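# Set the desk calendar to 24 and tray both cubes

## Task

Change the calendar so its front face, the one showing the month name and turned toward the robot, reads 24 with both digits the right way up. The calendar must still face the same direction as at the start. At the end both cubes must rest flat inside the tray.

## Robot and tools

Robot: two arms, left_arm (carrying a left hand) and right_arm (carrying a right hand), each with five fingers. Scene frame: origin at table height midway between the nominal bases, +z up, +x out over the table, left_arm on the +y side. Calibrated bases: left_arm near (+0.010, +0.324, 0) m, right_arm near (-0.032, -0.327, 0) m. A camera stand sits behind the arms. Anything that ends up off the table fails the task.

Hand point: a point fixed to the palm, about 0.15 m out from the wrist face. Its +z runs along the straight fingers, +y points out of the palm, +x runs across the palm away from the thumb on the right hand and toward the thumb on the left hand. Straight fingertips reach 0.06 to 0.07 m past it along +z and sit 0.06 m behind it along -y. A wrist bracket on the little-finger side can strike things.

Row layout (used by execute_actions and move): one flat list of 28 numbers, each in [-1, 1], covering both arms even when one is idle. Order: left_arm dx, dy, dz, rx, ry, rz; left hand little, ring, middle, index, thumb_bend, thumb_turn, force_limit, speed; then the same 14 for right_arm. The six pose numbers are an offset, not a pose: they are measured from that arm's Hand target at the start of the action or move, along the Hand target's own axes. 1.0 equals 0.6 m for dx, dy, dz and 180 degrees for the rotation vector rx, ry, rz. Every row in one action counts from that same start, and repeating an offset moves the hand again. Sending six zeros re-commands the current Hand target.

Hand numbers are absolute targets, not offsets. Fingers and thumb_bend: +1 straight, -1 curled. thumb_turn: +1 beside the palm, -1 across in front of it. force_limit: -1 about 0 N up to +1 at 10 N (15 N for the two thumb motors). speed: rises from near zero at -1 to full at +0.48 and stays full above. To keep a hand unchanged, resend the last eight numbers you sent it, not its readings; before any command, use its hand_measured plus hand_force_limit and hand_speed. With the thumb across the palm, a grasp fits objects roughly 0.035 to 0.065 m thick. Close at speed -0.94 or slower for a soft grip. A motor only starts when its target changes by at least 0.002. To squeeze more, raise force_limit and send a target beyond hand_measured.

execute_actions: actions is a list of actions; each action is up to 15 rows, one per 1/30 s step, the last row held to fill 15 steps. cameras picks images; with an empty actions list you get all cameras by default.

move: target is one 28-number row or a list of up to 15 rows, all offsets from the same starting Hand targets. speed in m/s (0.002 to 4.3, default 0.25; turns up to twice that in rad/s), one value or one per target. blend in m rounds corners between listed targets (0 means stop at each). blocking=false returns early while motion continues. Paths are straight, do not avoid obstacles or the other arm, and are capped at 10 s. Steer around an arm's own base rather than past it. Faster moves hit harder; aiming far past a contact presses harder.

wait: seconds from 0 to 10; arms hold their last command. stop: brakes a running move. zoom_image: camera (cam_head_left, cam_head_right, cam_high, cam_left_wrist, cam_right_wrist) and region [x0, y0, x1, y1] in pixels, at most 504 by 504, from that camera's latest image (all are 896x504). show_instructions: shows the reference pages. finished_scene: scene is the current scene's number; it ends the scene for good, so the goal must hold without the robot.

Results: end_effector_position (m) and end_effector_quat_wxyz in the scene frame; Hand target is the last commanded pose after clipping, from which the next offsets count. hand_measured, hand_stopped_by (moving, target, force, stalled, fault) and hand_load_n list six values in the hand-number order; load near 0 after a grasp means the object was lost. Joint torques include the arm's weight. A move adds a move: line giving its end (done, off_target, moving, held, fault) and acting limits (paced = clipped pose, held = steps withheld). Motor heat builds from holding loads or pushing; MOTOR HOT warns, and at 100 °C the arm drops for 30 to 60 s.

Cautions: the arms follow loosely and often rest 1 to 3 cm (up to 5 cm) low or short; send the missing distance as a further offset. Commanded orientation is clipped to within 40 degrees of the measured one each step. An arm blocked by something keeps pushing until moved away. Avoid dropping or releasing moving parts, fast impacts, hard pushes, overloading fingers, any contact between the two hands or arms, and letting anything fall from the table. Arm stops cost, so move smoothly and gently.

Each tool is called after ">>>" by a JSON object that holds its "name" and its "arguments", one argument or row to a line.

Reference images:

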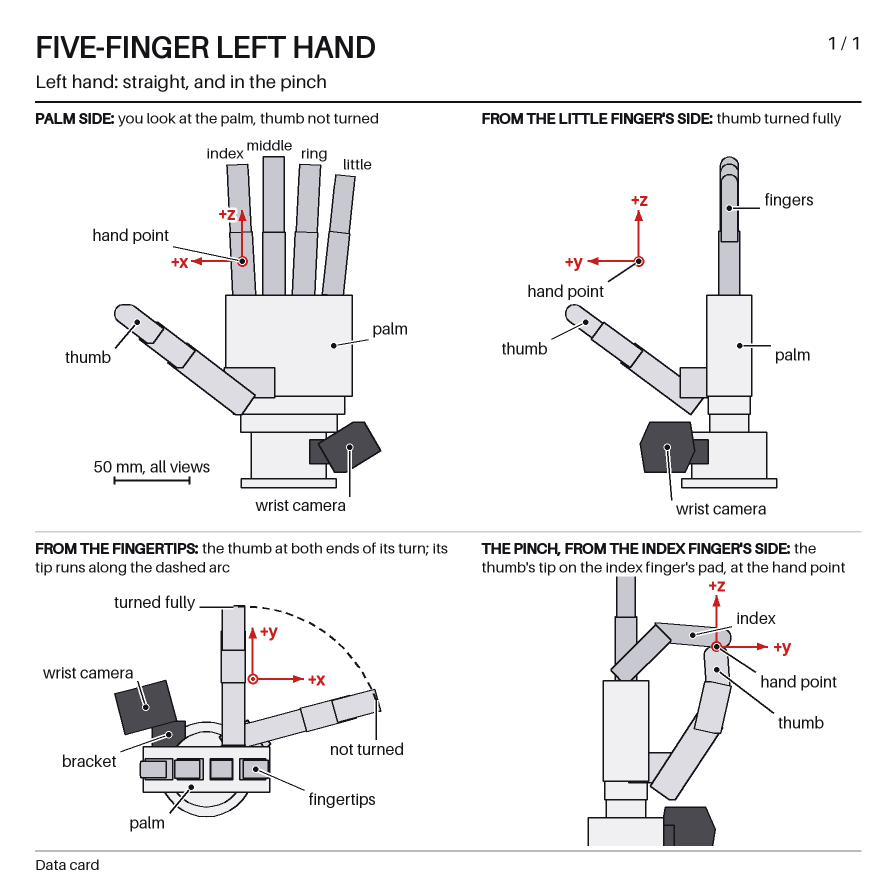

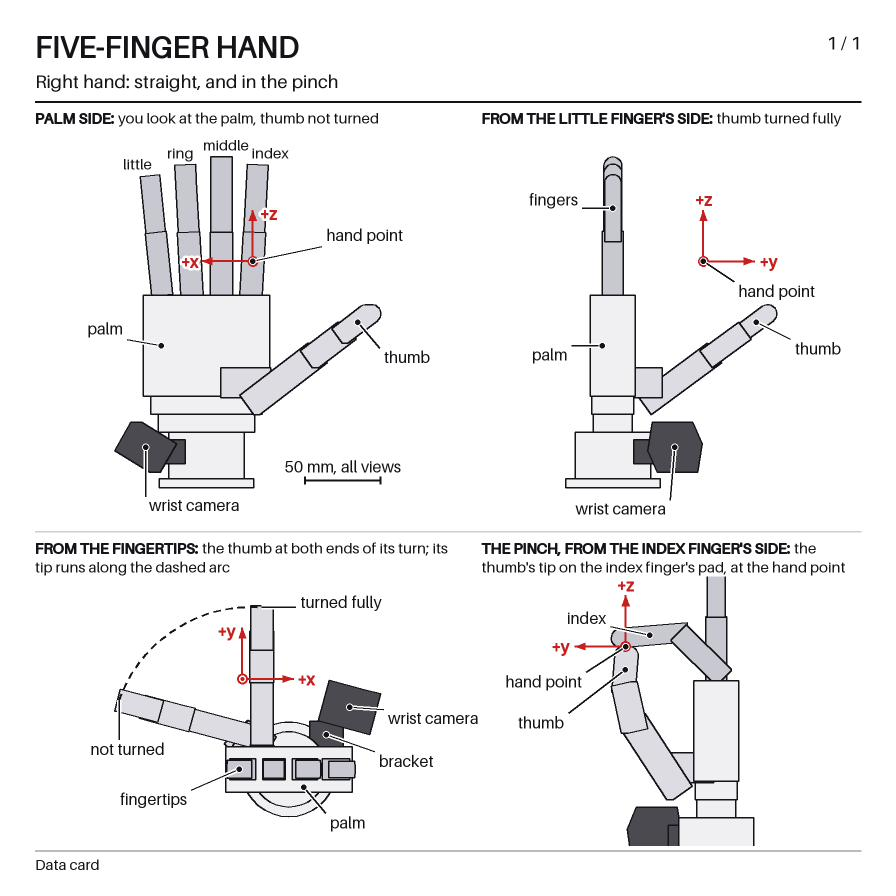

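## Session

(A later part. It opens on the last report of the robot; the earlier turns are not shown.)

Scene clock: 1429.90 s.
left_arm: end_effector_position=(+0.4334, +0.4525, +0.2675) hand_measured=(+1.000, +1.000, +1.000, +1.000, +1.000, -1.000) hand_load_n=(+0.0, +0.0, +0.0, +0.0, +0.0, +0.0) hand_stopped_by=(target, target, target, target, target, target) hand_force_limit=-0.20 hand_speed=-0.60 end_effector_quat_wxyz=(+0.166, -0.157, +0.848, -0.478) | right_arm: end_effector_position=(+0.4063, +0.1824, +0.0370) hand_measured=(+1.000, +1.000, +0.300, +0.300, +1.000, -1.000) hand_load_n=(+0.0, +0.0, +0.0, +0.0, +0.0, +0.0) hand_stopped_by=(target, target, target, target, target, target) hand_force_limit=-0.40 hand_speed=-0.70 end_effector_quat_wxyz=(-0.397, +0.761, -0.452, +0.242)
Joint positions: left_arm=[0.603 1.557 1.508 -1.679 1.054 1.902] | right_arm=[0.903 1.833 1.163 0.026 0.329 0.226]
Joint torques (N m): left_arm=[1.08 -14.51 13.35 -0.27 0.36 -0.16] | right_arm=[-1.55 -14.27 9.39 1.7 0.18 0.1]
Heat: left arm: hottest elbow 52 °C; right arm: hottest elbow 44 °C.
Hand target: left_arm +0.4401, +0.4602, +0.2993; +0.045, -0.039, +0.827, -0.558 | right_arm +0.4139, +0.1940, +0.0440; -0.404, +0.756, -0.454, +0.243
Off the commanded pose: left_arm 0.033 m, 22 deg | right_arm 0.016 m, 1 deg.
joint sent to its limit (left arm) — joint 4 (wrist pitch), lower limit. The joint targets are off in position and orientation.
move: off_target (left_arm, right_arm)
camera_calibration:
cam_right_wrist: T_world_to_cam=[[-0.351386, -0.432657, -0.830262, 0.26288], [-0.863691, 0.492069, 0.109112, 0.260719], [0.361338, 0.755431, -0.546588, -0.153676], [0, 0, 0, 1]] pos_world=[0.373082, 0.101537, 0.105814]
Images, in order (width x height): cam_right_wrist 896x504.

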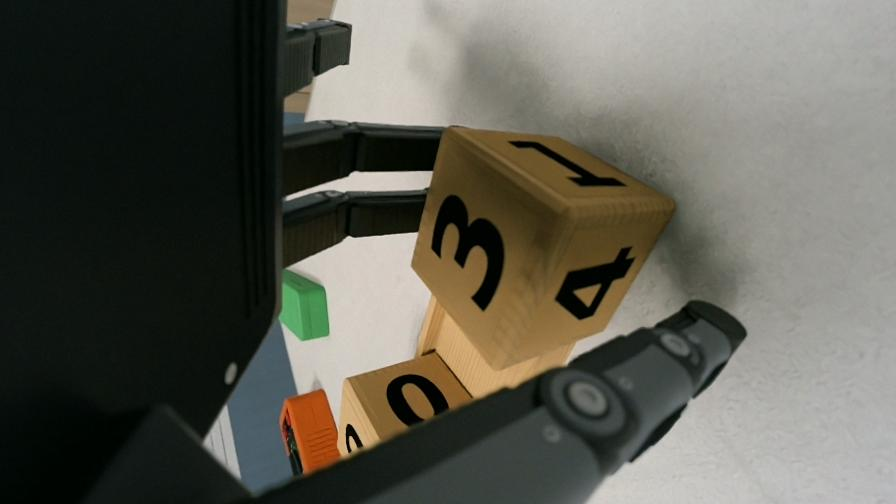

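>>> {"name": "move", "arguments": {
  "target": [0,0,0,0,0,0,1,1,1,1,1,-1,-0.2,-0.6,0.0033,-0.0170,-0.0044,0,0,0,1,1,0.3,0.3,1,-1,-0.4,-0.7],
  "speed": 0.05,
  "cameras": ["cam_right_wrist"]
}}

Scene clock: 1452.17 s.
left_arm: end_effector_position=(+0.4334, +0.4525, +0.2675) hand_measured=(+1.000, +1.000, +1.000, +1.000, +1.000, -1.000) hand_load_n=(+0.0, +0.0, +0.0, +0.0, -0.5, +0.0) hand_stopped_by=(target, target, target, target, target, target) hand_force_limit=-0.20 hand_speed=-0.60 end_effector_quat_wxyz=(+0.166, -0.157, +0.848, -0.478) | right_arm: end_effector_position=(+0.4029, +0.1782, +0.0322) hand_measured=(+1.000, +1.000, +0.300, +0.300, +1.000, -1.000) hand_load_n=(+0.0, +0.0, +0.0, +0.0, +0.0, +0.0) hand_stopped_by=(target, target, target, target, target, target) hand_force_limit=-0.40 hand_speed=-0.70 end_effector_quat_wxyz=(-0.386, +0.767, -0.452, +0.240)
Joint positions: left_arm=[0.603 1.557 1.508 -1.679 1.054 1.902] | right_arm=[0.903 1.833 1.163 0 0.329 0.226]
Joint torques (N m): left_arm=[1.03 -14.62 13.42 -0.16 0.35 -0.16] | right_arm=[-2.08 -15.33 10.45 1.7 0.02 0.06]
Heat: left arm: hottest elbow 52 °C; right arm: hottest elbow 45 °C.
Hand target: left_arm +0.4401, +0.4602, +0.2993; +0.045, -0.039, +0.827, -0.558 | right_arm +0.4179, +0.1939, +0.0539; -0.404, +0.756, -0.454, +0.243
Off the commanded pose: left_arm 0.033 m, 22 deg | right_arm 0.031 m, 2 deg.
joint sent to its limit (left arm) — joint 4 (wrist pitch), lower limit. The joint targets are off in position and orientation.
move: off_target (left_arm, right_arm)
camera_calibration:
cam_right_wrist: T_world_to_cam=[[-0.364823, -0.449449, -0.815414, 0.26379], [-0.861908, 0.49427, 0.113188, 0.259099], [0.352163, 0.744105, -0.567705, -0.145473], [0, 0, 0, 1]] pos_world=[0.370786, 0.098743, 0.103186]
Images, in order (width x height): cam_right_wrist 896x504.

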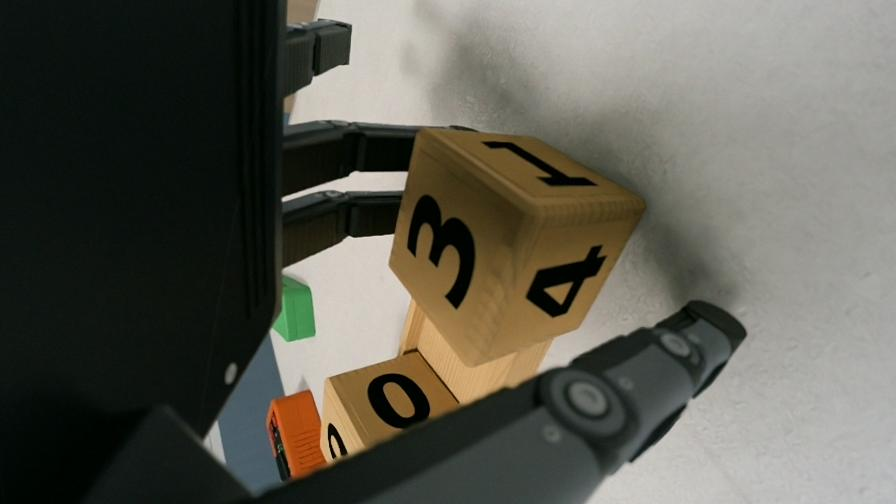

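>>> {"name": "move", "arguments": {
  "target": [
    [0,0,0,0,0,0,1,1,1,1,1,-1,-0.2,-0.6,0.0042,-0.1016,-0.0756,0,0,0,1,1,0.4,0.4,1,-1,-0.4,-0.7],
    [0,0,0,0,0,0,1,1,1,1,1,-1,-0.2,-0.6,0.0042,-0.0255,-0.0248,0,0,0,1,1,0.4,0.4,1,-1,-0.4,-0.7]
  ],
  "speed": 0.1,
  "cameras": ["cam_right_wrist"]
}}

Scene clock: 1463.63 s.
left_arm: end_effector_position=(+0.4334, +0.4525, +0.2675) hand_measured=(+1.000, +1.000, +1.000, +1.000, +1.000, -1.000) hand_load_n=(-0.5, +0.0, +0.0, +0.0, +0.0, +0.0) hand_stopped_by=(target, target, target, target, target, target) hand_force_limit=-0.20 hand_speed=-0.60 end_effector_quat_wxyz=(+0.166, -0.157, +0.848, -0.478) | right_arm: end_effector_position=(+0.4103, +0.1874, +0.0756) hand_measured=(+1.000, +1.000, +0.400, +0.400, +1.000, -1.000) hand_load_n=(-0.5, +0.0, +0.0, +0.0, +0.0, +0.0) hand_stopped_by=(target, target, target, target, target, target) hand_force_limit=-0.40 hand_speed=-0.70 end_effector_quat_wxyz=(-0.395, +0.763, -0.452, +0.241)
Joint positions: left_arm=[0.603 1.557 1.508 -1.679 1.054 1.902] | right_arm=[0.903 1.788 1.223 -0.083 0.329 0.226]
Joint torques (N m): left_arm=[1.14 -14.33 13.45 -0.23 0.34 -0.18] | right_arm=[-2.14 -14.8 7.15 3.33 -0.03 0.05]
Heat: left arm: hottest elbow 53 °C; right arm: hottest elbow 46 °C.
Hand target: left_arm +0.4401, +0.4602, +0.2993; +0.045, -0.039, +0.827, -0.558 | right_arm +0.4157, +0.1899, +0.0749; -0.404, +0.756, -0.454, +0.243
Off the commanded pose: left_arm 0.033 m, 22 deg | right_arm 0.006 m, 1 deg.
joint sent to its limit (left arm) — joint 4 (wrist pitch), lower limit. The joint targets are off in position and orientation.
move: off_target (left_arm)
camera_calibration:
cam_right_wrist: T_world_to_cam=[[-0.353801, -0.435595, -0.827696, 0.299796], [-0.863358, 0.492486, 0.109862, 0.257216], [0.359774, 0.753468, -0.550317, -0.136599], [0, 0, 0, 1]] pos_world=[0.377283, 0.106838, 0.144709]
Images, in order (width x height): cam_right_wrist 896x504.

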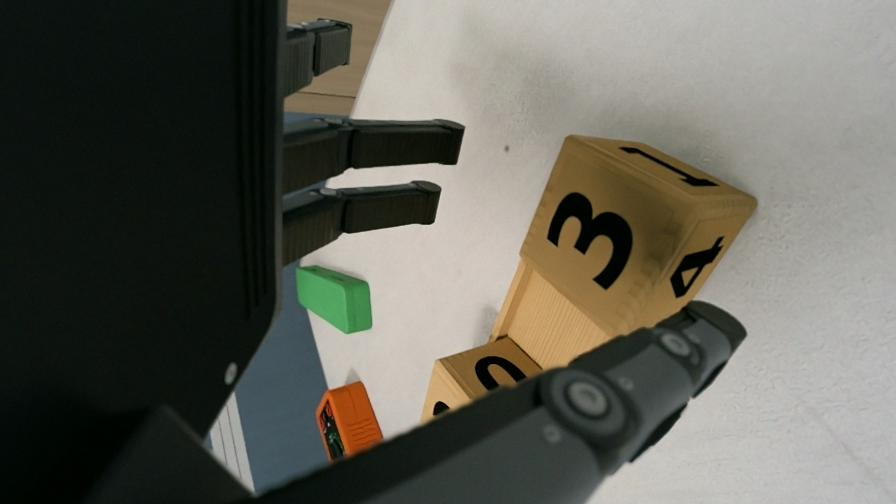

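>>> {"name": "zoom_image", "arguments": {
  "camera": "cam_right_wrist",
  "region": [500, 110, 770, 370]
}}

Scaled by 1.867 from the camera's 896x504 image, which has a finer 1280x720 frame.

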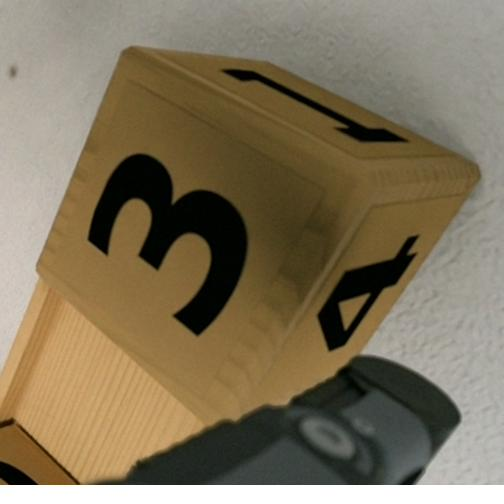

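>>> {"name": "move", "arguments": {
  "target": [0,0,0,0,0,0,1,1,1,1,1,-1,-0.2,-0.6,0,0.0426,0.0244,0,0.0055,0.0037,1,1,0.4,0.4,1,-1,-0.4,-0.7],
  "speed": 0.06,
  "cameras": ["cam_right_wrist"]
}}

>>> {"name": "zoom_image", "arguments": {
  "camera": "cam_right_wrist",
  "region": [400, 110, 700, 410]
}}

Scene clock: 1480.60 s.
left_arm: end_effector_position=(+0.4334, +0.4525, +0.2675) hand_measured=(+1.000, +1.000, +1.000, +1.000, +1.000, -1.000) hand_load_n=(+0.0, +0.0, +0.0, +0.0, +0.5, +0.0) hand_stopped_by=(target, target, target, target, target, target) hand_force_limit=-0.20 hand_speed=-0.60 end_effector_quat_wxyz=(+0.166, -0.157, +0.848, -0.478) | right_arm: end_effector_position=(+0.4108, +0.1831, +0.0458) hand_measured=(+1.000, +1.000, +0.400, +0.400, +1.000, -1.000) hand_load_n=(+0.0, +0.0, +0.0, +0.0, +0.0, +0.0) hand_stopped_by=(target, target, target, target, target, target) hand_force_limit=-0.40 hand_speed=-0.70 end_effector_quat_wxyz=(-0.390, +0.761, -0.454, +0.247)
Joint positions: left_arm=[0.603 1.557 1.508 -1.679 1.054 1.902] | right_arm=[0.903 1.828 1.191 -0.017 0.344 0.226]
Joint torques (N m): left_arm=[0.85 -14.51 13.41 -0.18 0.35 -0.16] | right_arm=[-1.73 -14.68 6.95 3.32 0.2 0.11]
Heat: left arm: hottest elbow 53 °C; right arm: hottest elbow 46 °C.
Hand target: left_arm +0.4401, +0.4602, +0.2993; +0.045, -0.039, +0.827, -0.558 | right_arm +0.4139, +0.1888, +0.0455; -0.401, +0.752, -0.462, +0.248
Off the commanded pose: left_arm 0.033 m, 22 deg | right_arm 0.007 m, 2 deg.
joint sent to its limit (left arm) — joint 4 (wrist pitch), lower limit. The joint targets are off in position and orientation.
move: off_target (left_arm)
camera_calibration:
cam_right_wrist: T_world_to_cam=[[-0.356331, -0.440061, -0.824242, 0.275171], [-0.85765, 0.504088, 0.101642, 0.258849], [0.370761, 0.74313, -0.557041, -0.152234], [0, 0, 0, 1]] pos_world=[0.376497, 0.103739, 0.115696]
Images, in order (width x height): cam_right_wrist 896x504.

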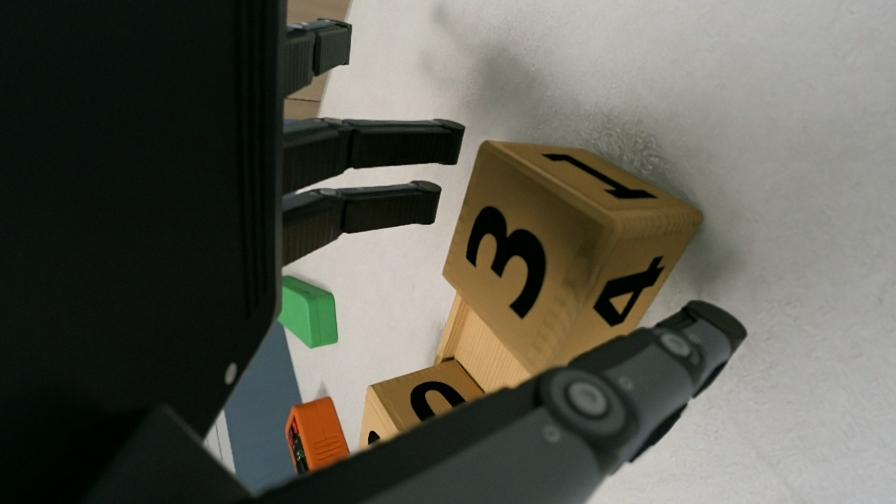

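Scaled by 1.680 from the camera's 896x504 image, which has a finer 1280x720 frame.

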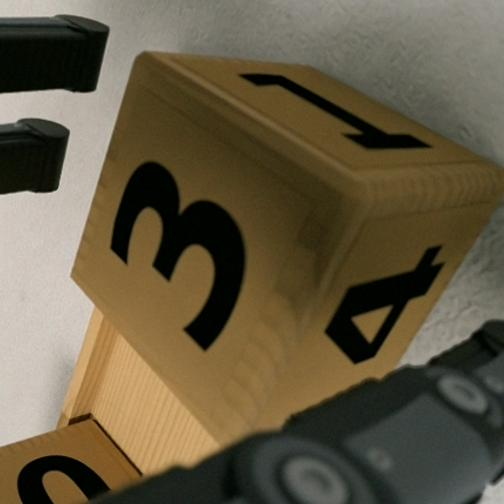

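>>> {"name": "move", "arguments": {
  "target": [
    [0,0,0,0,0,0,1,1,1,1,1,-1,-0.2,-0.6,0,0.0083,0.0055,0,0,0,1,1,0.4,0.4,1,-1,-0.4,-0.7],
    [0,0,0,0,0,0,1,1,1,1,1,-1,-0.2,-0.6,0,0.0083,0.0055,0,0,0,1,1,-0.02,-0.02,0.85,-1,-0.4,-0.7],
    [0,0,0,0,0,0,1,1,1,1,1,-1,-0.2,-0.6,0,0.0083,0.0055,0,0,0,1,1,-0.25,-0.25,0.0,-1,-0.4,-0.9]
  ],
  "speed": 0.06,
  "cameras": ["cam_right_wrist"]
}}

>>> {"name": "zoom_image", "arguments": {
  "camera": "cam_right_wrist",
  "region": [410, 120, 730, 400]
}}

Scene clock: 1490.70 s.
left_arm: end_effector_position=(+0.4334, +0.4525, +0.2675) hand_measured=(+1.000, +1.000, +1.000, +1.000, +1.000, -1.000) hand_load_n=(+0.0, +0.0, +0.0, +0.0, +0.0, +0.0) hand_stopped_by=(target, target, target, target, target, target) hand_force_limit=-0.20 hand_speed=-0.60 end_effector_quat_wxyz=(+0.166, -0.157, +0.848, -0.478) | right_arm: end_effector_position=(+0.4124, +0.1851, +0.0463) hand_measured=(+1.000, +1.000, -0.046, -0.064, +0.830, -1.000) hand_load_n=(+0.0, +0.0, +3.0, +3.0, +5.0, -1.0) hand_stopped_by=(target, target, force, force, force, target) hand_force_limit=-0.40 hand_speed=-0.90 end_effector_quat_wxyz=(-0.395, +0.759, -0.454, +0.248)
Joint positions: left_arm=[0.603 1.557 1.508 -1.679 1.054 1.902] | right_arm=[0.903 1.831 1.191 -0.003 0.344 0.226]
Joint torques (N m): left_arm=[1.44 -14.51 13.38 -0.23 0.34 -0.15] | right_arm=[-1.55 -14.21 6.6 3.33 0.18 0.12]
Heat: left arm: hottest elbow 53 °C; right arm: hottest elbow 45 °C.
Hand target: left_arm +0.4401, +0.4602, +0.2993; +0.045, -0.039, +0.827, -0.558 | right_arm +0.4139, +0.1888, +0.0396; -0.401, +0.752, -0.462, +0.248
Off the commanded pose: left_arm 0.033 m, 22 deg | right_arm 0.008 m, 1 deg.
joint sent to its limit (left arm) — joint 4 (wrist pitch), lower limit. The joint targets are off in position and orientation.
move: off_target (left_arm)
camera_calibration:
cam_right_wrist: T_world_to_cam=[[-0.350738, -0.433176, -0.830266, 0.273751], [-0.858357, 0.503199, 0.10007, 0.259753], [0.374441, 0.747763, -0.54831, -0.156817], [0, 0, 0, 1]] pos_world=[0.377695, 0.105136, 0.115308]
Images, in order (width x height): cam_right_wrist 896x504.

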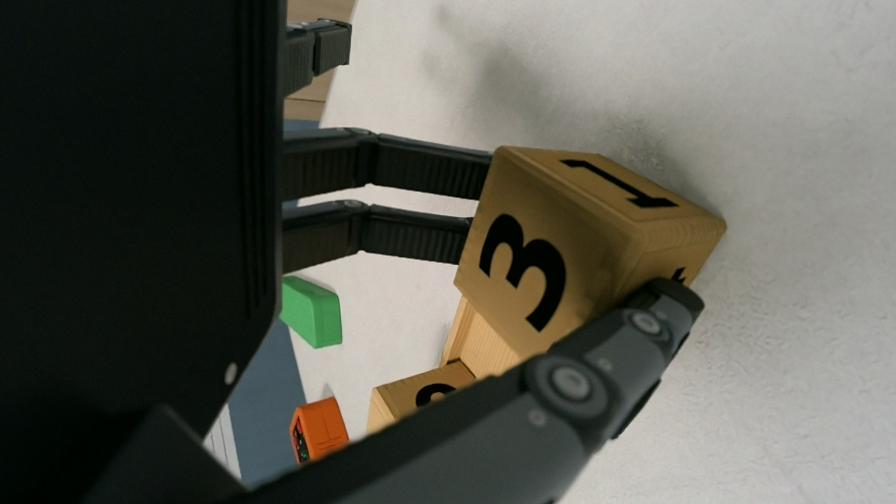

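Scaled by 1.575 from the camera's 896x504 image, which has a finer 1280x720 frame.

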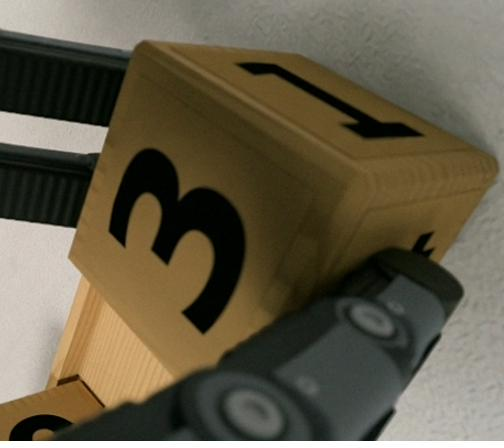

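>>> {"name": "move", "arguments": {
  "target": [
    [0,0,0,0,0,0,1,1,1,1,1,-1,-0.2,-0.6,0,-0.2075,-0.1388,0,0,0,1,1,-0.25,-0.25,0.0,-1,-0.4,-0.9],
    [0,0,0,0,0,0,1,1,1,1,1,-1,-0.2,-0.6,-0.0858,-0.2295,-0.1058,0,-0.0069,-0.0046,1,1,-0.25,-0.25,0.0,-1,-0.4,-0.9],
    [0,0,0,0,0,0,1,1,1,1,1,-1,-0.2,-0.6,-0.0858,-0.1402,-0.0460,0,-0.0069,-0.0046,1,1,-0.25,-0.25,0.0,-1,-0.4,-0.9]
  ],
  "speed": 0.1,
  "cameras": ["cam_left_wrist","cam_right_wrist"]
}}

>>> {"name": "zoom_image", "arguments": {
  "camera": "cam_right_wrist",
  "region": [480, 120, 820, 420]
}}

Scene clock: 1511.40 s.
left_arm: end_effector_position=(+0.4334, +0.4525, +0.2675) hand_measured=(+1.000, +1.000, +1.000, +1.000, +1.000, -1.000) hand_load_n=(+0.0, +0.0, +0.0, +0.0, +0.0, +0.0) hand_stopped_by=(target, target, target, target, target, target) hand_force_limit=-0.20 hand_speed=-0.60 end_effector_quat_wxyz=(+0.166, -0.157, +0.848, -0.478) | right_arm: end_effector_position=(+0.4062, +0.2394, +0.1217) hand_measured=(+1.000, +1.000, -0.046, -0.064, +0.830, -1.000) hand_load_n=(+0.0, +0.0, +3.0, +3.0, +5.0, -1.0) hand_stopped_by=(target, target, force, force, force, target) hand_force_limit=-0.40 hand_speed=-0.90 end_effector_quat_wxyz=(-0.391, +0.770, -0.443, +0.242)
Joint positions: left_arm=[0.603 1.557 1.508 -1.679 1.054 1.902] | right_arm=[0.963 1.825 1.421 -0.264 0.369 0.245]
Joint torques (N m): left_arm=[1.08 -14.39 13.42 -0.25 0.35 -0.18] | right_arm=[-1.9 -15.85 7.92 3.37 0.22 0.14]
Heat: left arm: hottest elbow 53 °C; right arm: hottest elbow 45 °C.
Hand target: left_arm +0.4401, +0.4602, +0.2993; +0.045, -0.039, +0.827, -0.558 | right_arm +0.4118, +0.2457, +0.1247; -0.404, +0.758, -0.452, +0.242
Off the commanded pose: left_arm 0.033 m, 22 deg | right_arm 0.009 m, 2 deg.
joint sent to its limit (left arm) — joint 4 (wrist pitch), lower limit. The joint targets are off in position and orientation.
move: off_target (left_arm)
camera_calibration:
cam_left_wrist: T_world_to_cam=[[-0.0949242, -0.603432, 0.791744, 0.10507], [-0.990067, 0.140089, -0.0119318, 0.368918], [-0.103715, -0.785013, -0.610736, 0.676648], [0, 0, 0, 1]] pos_world=[0.445406, 0.542898, 0.334466]
cam_right_wrist: T_world_to_cam=[[-0.345677, -0.456125, -0.820035, 0.359805], [-0.871998, 0.478939, 0.101183, 0.230805], [0.346594, 0.750045, -0.563298, -0.141153], [0, 0, 0, 1]] pos_world=[0.37456, 0.159446, 0.192187]
Images, in order (width x height): cam_left_wrist 896x504, cam_right_wrist 896x504.

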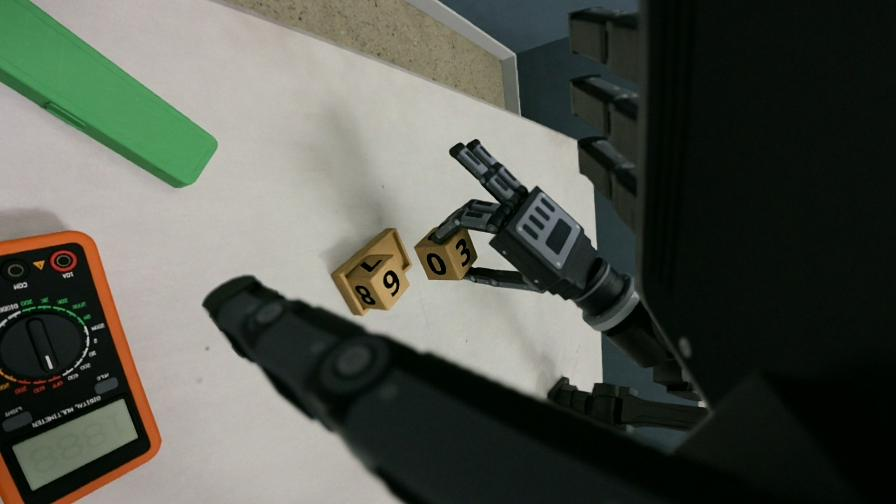

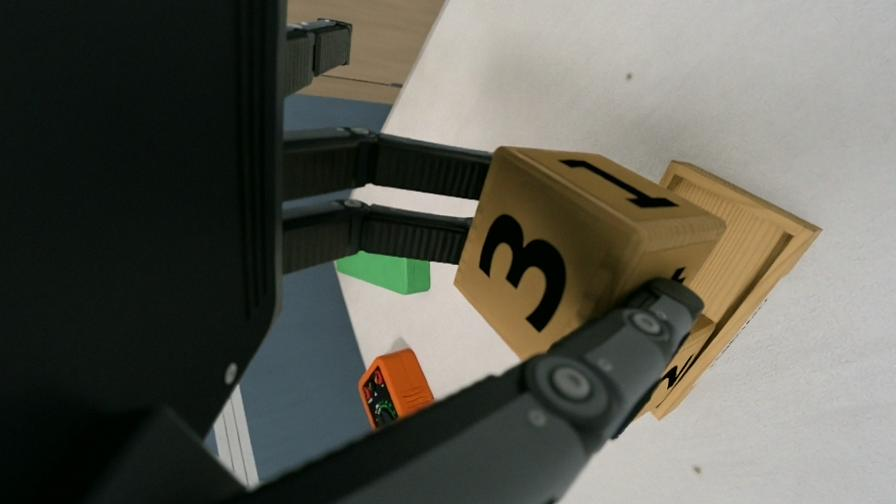

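Scaled by 1.482 from the camera's 896x504 image, which has a finer 1280x720 frame.

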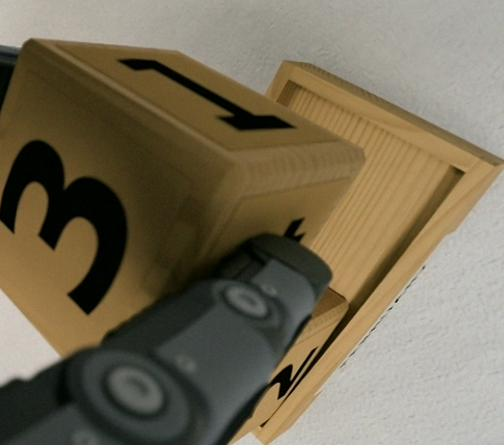

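>>> {"name": "zoom_image", "arguments": {
  "camera": "cam_right_wrist",
  "region": [650, 140, 850, 340]
}}

Scaled by 2.520 from the camera's 896x504 image, which has a finer 1280x720 frame.

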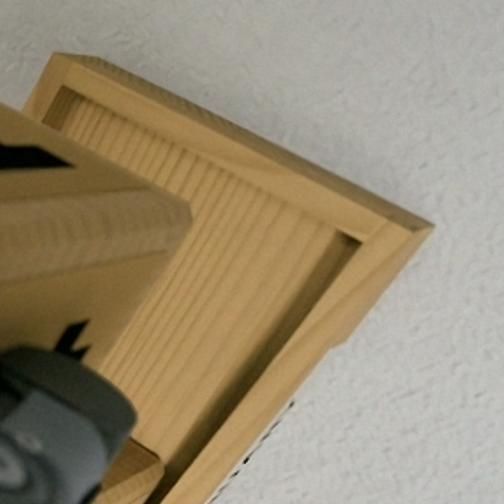

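>>> {"name": "move", "arguments": {
  "target": [
    [0,0,0,0,0,0,1,1,1,1,1,-1,-0.2,-0.6,0.0583,-0.0277,-0.0185,0,0,0,1,1,-0.25,-0.25,0.0,-1,-0.4,-0.9],
    [0,0,0,0,0,0,1,1,1,1,1,-1,-0.2,-0.6,-0.014,-0.0277,-0.0185,0,0,0,1,1,-0.25,-0.25,0.0,-1,-0.4,-0.9],
    [0,0,0,0,0,0,1,1,1,1,1,-1,-0.2,-0.6,-0.014,0.0208,0.0139,0,0,0,1,1,-0.25,-0.25,0.0,-1,-0.4,-0.9]
  ],
  "speed": 0.1,
  "cameras": ["cam_left_wrist","cam_right_wrist"]
}}

>>> {"name": "zoom_image", "arguments": {
  "camera": "cam_right_wrist",
  "region": [640, 120, 860, 340]
}}

>>> {"name": "zoom_image", "arguments": {
  "camera": "cam_left_wrist",
  "region": [320, 190, 500, 330]
}}

Scene clock: 1545.73 s.
left_arm: end_effector_position=(+0.4334, +0.4525, +0.2675) hand_measured=(+1.000, +1.000, +1.000, +1.000, +1.000, -1.000) hand_load_n=(+0.0, +0.0, -0.5, +0.0, +0.0, +0.0) hand_stopped_by=(target, target, target, target, target, target) hand_force_limit=-0.20 hand_speed=-0.60 end_effector_quat_wxyz=(+0.166, -0.157, +0.848, -0.478) | right_arm: end_effector_position=(+0.3978, +0.2420, +0.0979) hand_measured=(+1.000, +1.000, -0.046, -0.064, +0.830, -1.000) hand_load_n=(+0.0, +0.0, +3.0, +2.5, +5.0, -1.0) hand_stopped_by=(target, target, force, force, force, target) hand_force_limit=-0.40 hand_speed=-0.90 end_effector_quat_wxyz=(-0.383, +0.774, -0.442, +0.241)
Joint positions: left_arm=[0.603 1.557 1.508 -1.679 1.054 1.902] | right_arm=[0.977 1.85 1.398 -0.236 0.378 0.253]
Joint torques (N m): left_arm=[1.14 -14.56 13.44 -0.31 0.36 -0.17] | right_arm=[-2.2 -16.32 8.95 3.37 0.22 0.13]
Heat: left arm: hottest elbow 53 °C; right arm: hottest elbow 44 °C.
Hand target: left_arm +0.4401, +0.4602, +0.2993; +0.045, -0.039, +0.827, -0.558 | right_arm +0.4078, +0.2530, +0.1097; -0.404, +0.758, -0.452, +0.242
Off the commanded pose: left_arm 0.033 m, 22 deg | right_arm 0.019 m, 3 deg.
joint sent to its limit (left arm) — joint 4 (wrist pitch), lower limit. The joint targets are off in position and orientation.
move: off_target (left_arm, right_arm)
camera_calibration:
cam_left_wrist: T_world_to_cam=[[-0.0949242, -0.603432, 0.791744, 0.10507], [-0.990067, 0.140089, -0.0119318, 0.368918], [-0.103715, -0.785013, -0.610736, 0.676648], [0, 0, 0, 1]] pos_world=[0.445406, 0.542898, 0.334466]
cam_right_wrist: T_world_to_cam=[[-0.352585, -0.468358, -0.810139, 0.343403], [-0.872023, 0.478534, 0.102867, 0.224586], [0.3395, 0.742729, -0.577143, -0.147681], [0, 0, 0, 1]] pos_world=[0.367061, 0.16305, 0.169868]
Images, in order (width x height): cam_left_wrist 896x504, cam_right_wrist 896x504.

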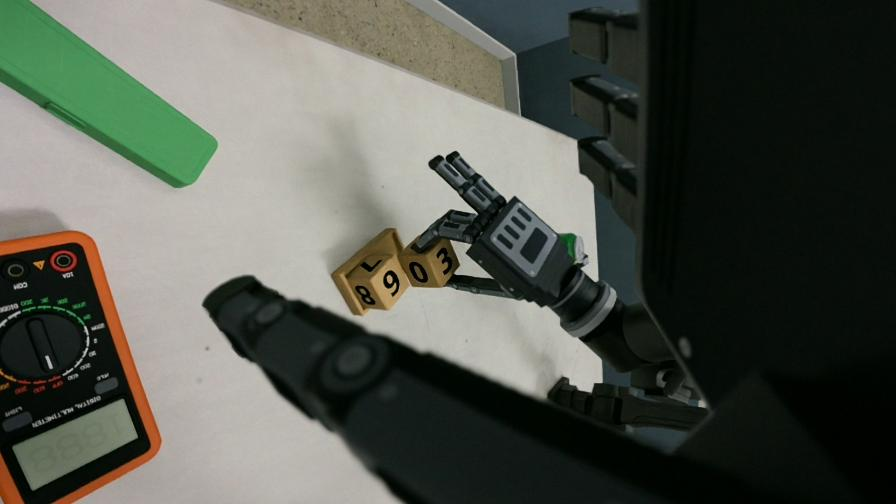

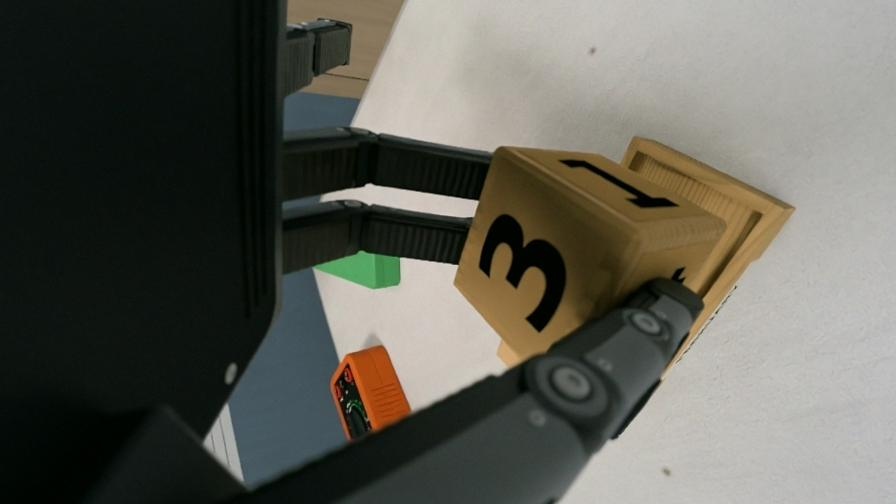

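Scaled by 2.291 from the camera's 896x504 image, which has a finer 1280x720 frame.

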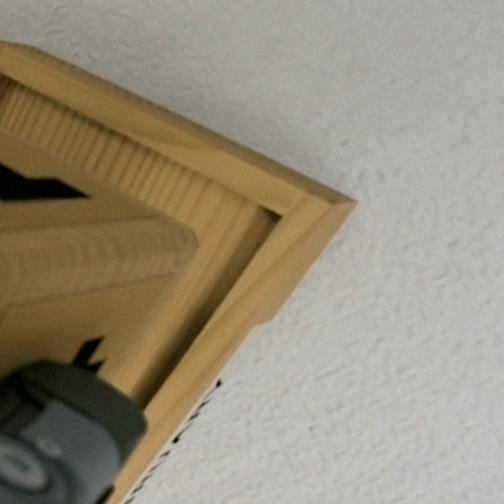

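Scaled by 2.800 from the camera's 896x504 image, which has a finer 1280x720 frame.

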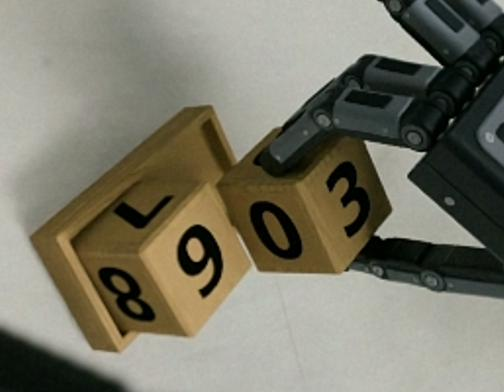

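>>> {"name": "zoom_image", "arguments": {
  "camera": "cam_left_wrist",
  "region": [365, 215, 465, 315]
}}

Scaled by 5.040 from the camera's 896x504 image, which has a finer 1280x720 frame.

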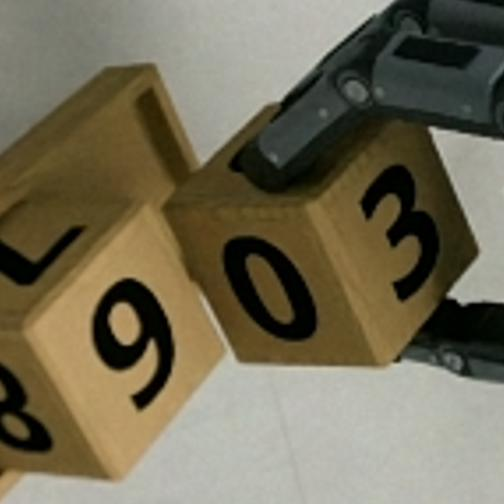

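>>> {"name": "move", "arguments": {
  "target": [
    [0,0,0,0,0,0,1,1,1,1,1,-1,-0.2,-0.6,0.0583,-0.0692,-0.0463,0,-0.0046,-0.0031,1,1,-0.25,-0.25,0.0,-1,-0.4,-0.9],
    [0,0,0,0,0,0,1,1,1,1,1,-1,-0.2,-0.6,0.005,-0.0692,-0.0463,0,-0.0046,-0.0031,1,1,-0.25,-0.25,0.0,-1,-0.4,-0.9],
    [0,0,0,0,0,0,1,1,1,1,1,-1,-0.2,-0.6,0.005,0.0069,0.0046,0,-0.0046,-0.0031,1,1,-0.25,-0.25,0.0,-1,-0.4,-0.9]
  ],
  "speed": 0.1,
  "cameras": ["cam_left_wrist","cam_right_wrist"]
}}

>>> {"name": "zoom_image", "arguments": {
  "camera": "cam_right_wrist",
  "region": [620, 120, 860, 360]
}}

>>> {"name": "zoom_image", "arguments": {
  "camera": "cam_left_wrist",
  "region": [365, 215, 465, 315]
}}

Scene clock: 1588.43 s.
left_arm: end_effector_position=(+0.4334, +0.4525, +0.2675) hand_measured=(+1.000, +1.000, +1.000, +1.000, +1.000, -1.000) hand_load_n=(+0.0, +0.0, +0.0, -0.5, +0.0, +0.0) hand_stopped_by=(target, target, target, target, target, target) hand_force_limit=-0.20 hand_speed=-0.60 end_effector_quat_wxyz=(+0.166, -0.157, +0.848, -0.478) | right_arm: end_effector_position=(+0.4027, +0.2440, +0.1012) hand_measured=(+1.000, +1.000, -0.046, -0.064, +0.830, -1.000) hand_load_n=(+0.0, -0.5, +3.0, +2.5, +5.0, -1.0) hand_stopped_by=(target, target, force, force, force, target) hand_force_limit=-0.40 hand_speed=-0.90 end_effector_quat_wxyz=(-0.393, +0.772, -0.440, +0.236)
Joint positions: left_arm=[0.603 1.557 1.508 -1.679 1.054 1.902] | right_arm=[0.967 1.85 1.398 -0.215 0.358 0.246]
Joint torques (N m): left_arm=[0.97 -14.39 13.39 -0.25 0.37 -0.15] | right_arm=[-2.02 -16.03 7.97 3.37 0.21 0.11]
Heat: left arm: hottest elbow 53 °C; right arm: hottest elbow 46 °C.
Hand target: left_arm +0.4401, +0.4602, +0.2993; +0.045, -0.039, +0.827, -0.558 | right_arm +0.4093, +0.2504, +0.1047; -0.406, +0.761, -0.445, +0.239
Off the commanded pose: left_arm 0.033 m, 22 deg | right_arm 0.010 m, 2 deg.
joint sent to its limit (left arm) — joint 4 (wrist pitch), lower limit. The joint targets are off in position and orientation.
move: off_target (left_arm)
camera_calibration:
cam_left_wrist: T_world_to_cam=[[-0.0949242, -0.603432, 0.791744, 0.10507], [-0.990067, 0.140089, -0.0119318, 0.368918], [-0.103715, -0.785013, -0.610736, 0.676648], [0, 0, 0, 1]] pos_world=[0.445406, 0.542898, 0.334466]
cam_right_wrist: T_world_to_cam=[[-0.344324, -0.455222, -0.821106, 0.343288], [-0.877222, 0.467641, 0.108595, 0.231765], [0.334548, 0.757684, -0.560351, -0.152249], [0, 0, 0, 1]] pos_world=[0.372447, 0.163246, 0.171394]
Images, in order (width x height): cam_left_wrist 896x504, cam_right_wrist 896x504.

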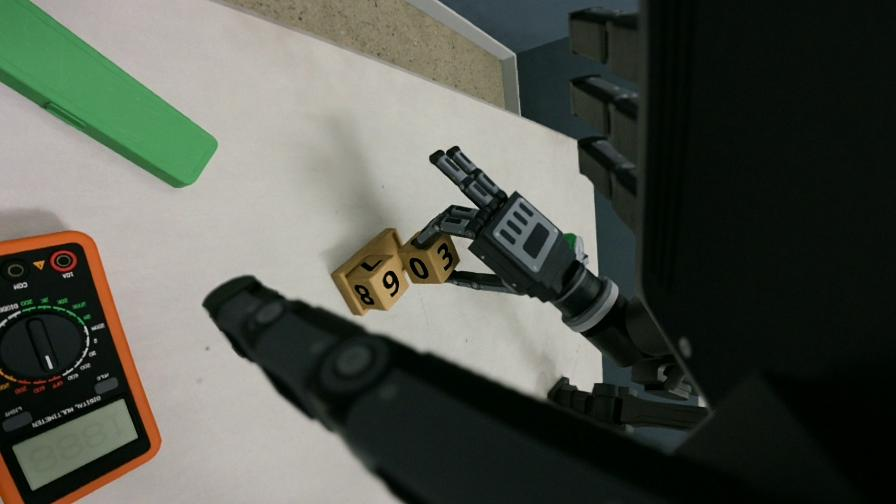

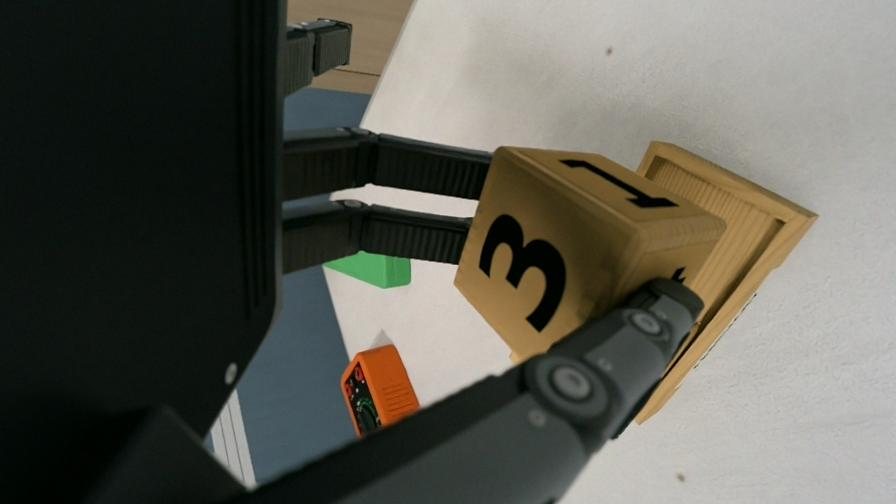

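Scaled by 2.100 from the camera's 896x504 image, which has a finer 1280x720 frame.

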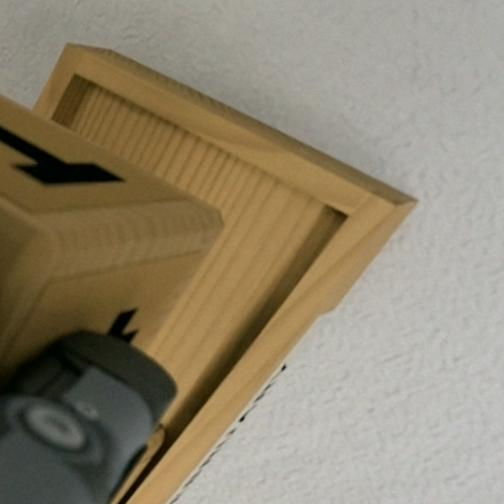

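Scaled by 5.040 from the camera's 896x504 image, which has a finer 1280x720 frame.

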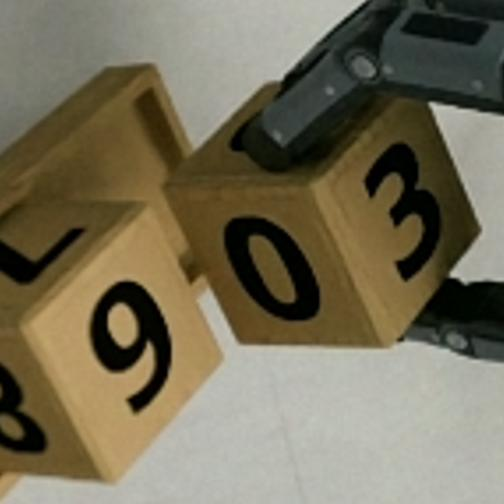

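>>> {"name": "move", "arguments": {
  "target": [0,0,0,0,0,0,1,1,1,1,1,-1,-0.2,-0.6,0,0.0388,0.0259,0,0,0,1,1,-0.25,-0.25,0.0,-1,-0.4,-0.9],
  "speed": 0.05,
  "cameras": ["cam_left_wrist","cam_right_wrist"]
}}

>>> {"name": "zoom_image", "arguments": {
  "camera": "cam_right_wrist",
  "region": [580, 120, 840, 380]
}}

>>> {"name": "zoom_image", "arguments": {
  "camera": "cam_left_wrist",
  "region": [365, 215, 465, 315]
}}

Scene clock: 1604.50 s.
left_arm: end_effector_position=(+0.4334, +0.4525, +0.2675) hand_measured=(+1.000, +1.000, +1.000, +1.000, +1.000, -1.000) hand_load_n=(+0.0, -0.5, -0.5, +0.0, +0.0, +0.0) hand_stopped_by=(target, target, target, target, target, target) hand_force_limit=-0.20 hand_speed=-0.60 end_effector_quat_wxyz=(+0.166, -0.157, +0.848, -0.478) | right_arm: end_effector_position=(+0.4038, +0.2456, +0.0759) hand_measured=(+1.000, +1.000, -0.046, -0.064, +0.830, -1.000) hand_load_n=(+0.0, +0.0, +3.0, +2.5, +5.0, -1.0) hand_stopped_by=(target, target, force, force, force, target) hand_force_limit=-0.40 hand_speed=-0.90 end_effector_quat_wxyz=(-0.396, +0.771, -0.440, +0.236)
Joint positions: left_arm=[0.603 1.557 1.508 -1.679 1.054 1.902] | right_arm=[0.967 1.884 1.372 -0.15 0.358 0.246]
Joint torques (N m): left_arm=[1.38 -14.39 13.41 -0.24 0.37 -0.17] | right_arm=[-2.26 -16.26 7.5 3.41 0.21 0.1]
Heat: left arm: hottest elbow 53 °C; right arm: hottest elbow 46 °C.
Hand target: left_arm +0.4401, +0.4602, +0.2993; +0.045, -0.039, +0.827, -0.558 | right_arm +0.4093, +0.2503, +0.0768; -0.406, +0.761, -0.445, +0.239
Off the commanded pose: left_arm 0.033 m, 22 deg | right_arm 0.007 m, 2 deg.
joint sent to its limit (left arm) — joint 4 (wrist pitch), lower limit. The joint targets are off in position and orientation.
move: off_target (left_arm)
camera_calibration:
cam_left_wrist: T_world_to_cam=[[-0.0949242, -0.603432, 0.791744, 0.10507], [-0.990067, 0.140089, -0.0119318, 0.368918], [-0.103715, -0.785013, -0.610736, 0.676648], [0, 0, 0, 1]] pos_world=[0.445406, 0.542898, 0.334466]
cam_right_wrist: T_world_to_cam=[[-0.34218, -0.452139, -0.823701, 0.322162], [-0.877496, 0.467255, 0.108046, 0.234983], [0.336026, 0.759765, -0.556636, -0.169368], [0, 0, 0, 1]] pos_world=[0.373346, 0.164545, 0.145699]
Images, in order (width x height): cam_left_wrist 896x504, cam_right_wrist 896x504.

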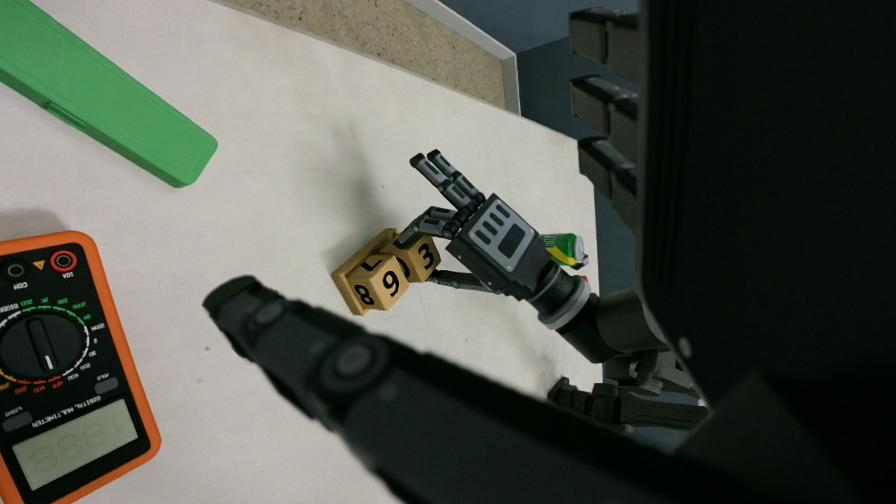

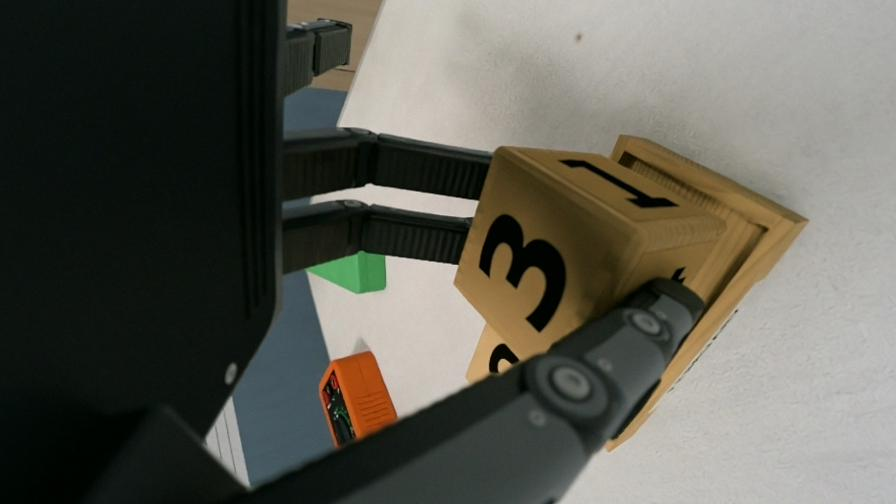

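Scaled by 1.938 from the camera's 896x504 image, which has a finer 1280x720 frame.

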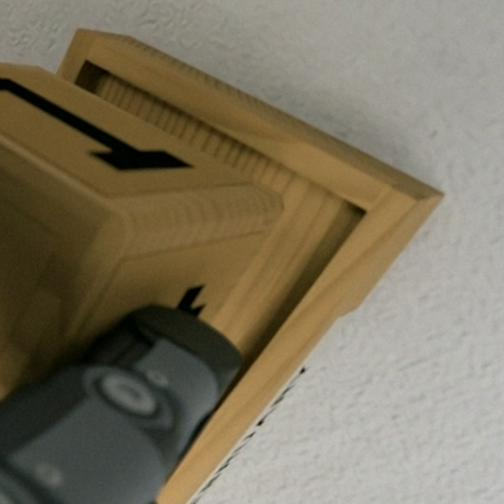

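Scaled by 5.040 from the camera's 896x504 image, which has a finer 1280x720 frame.

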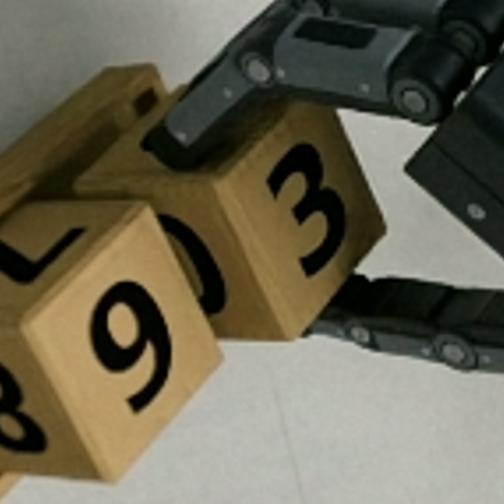

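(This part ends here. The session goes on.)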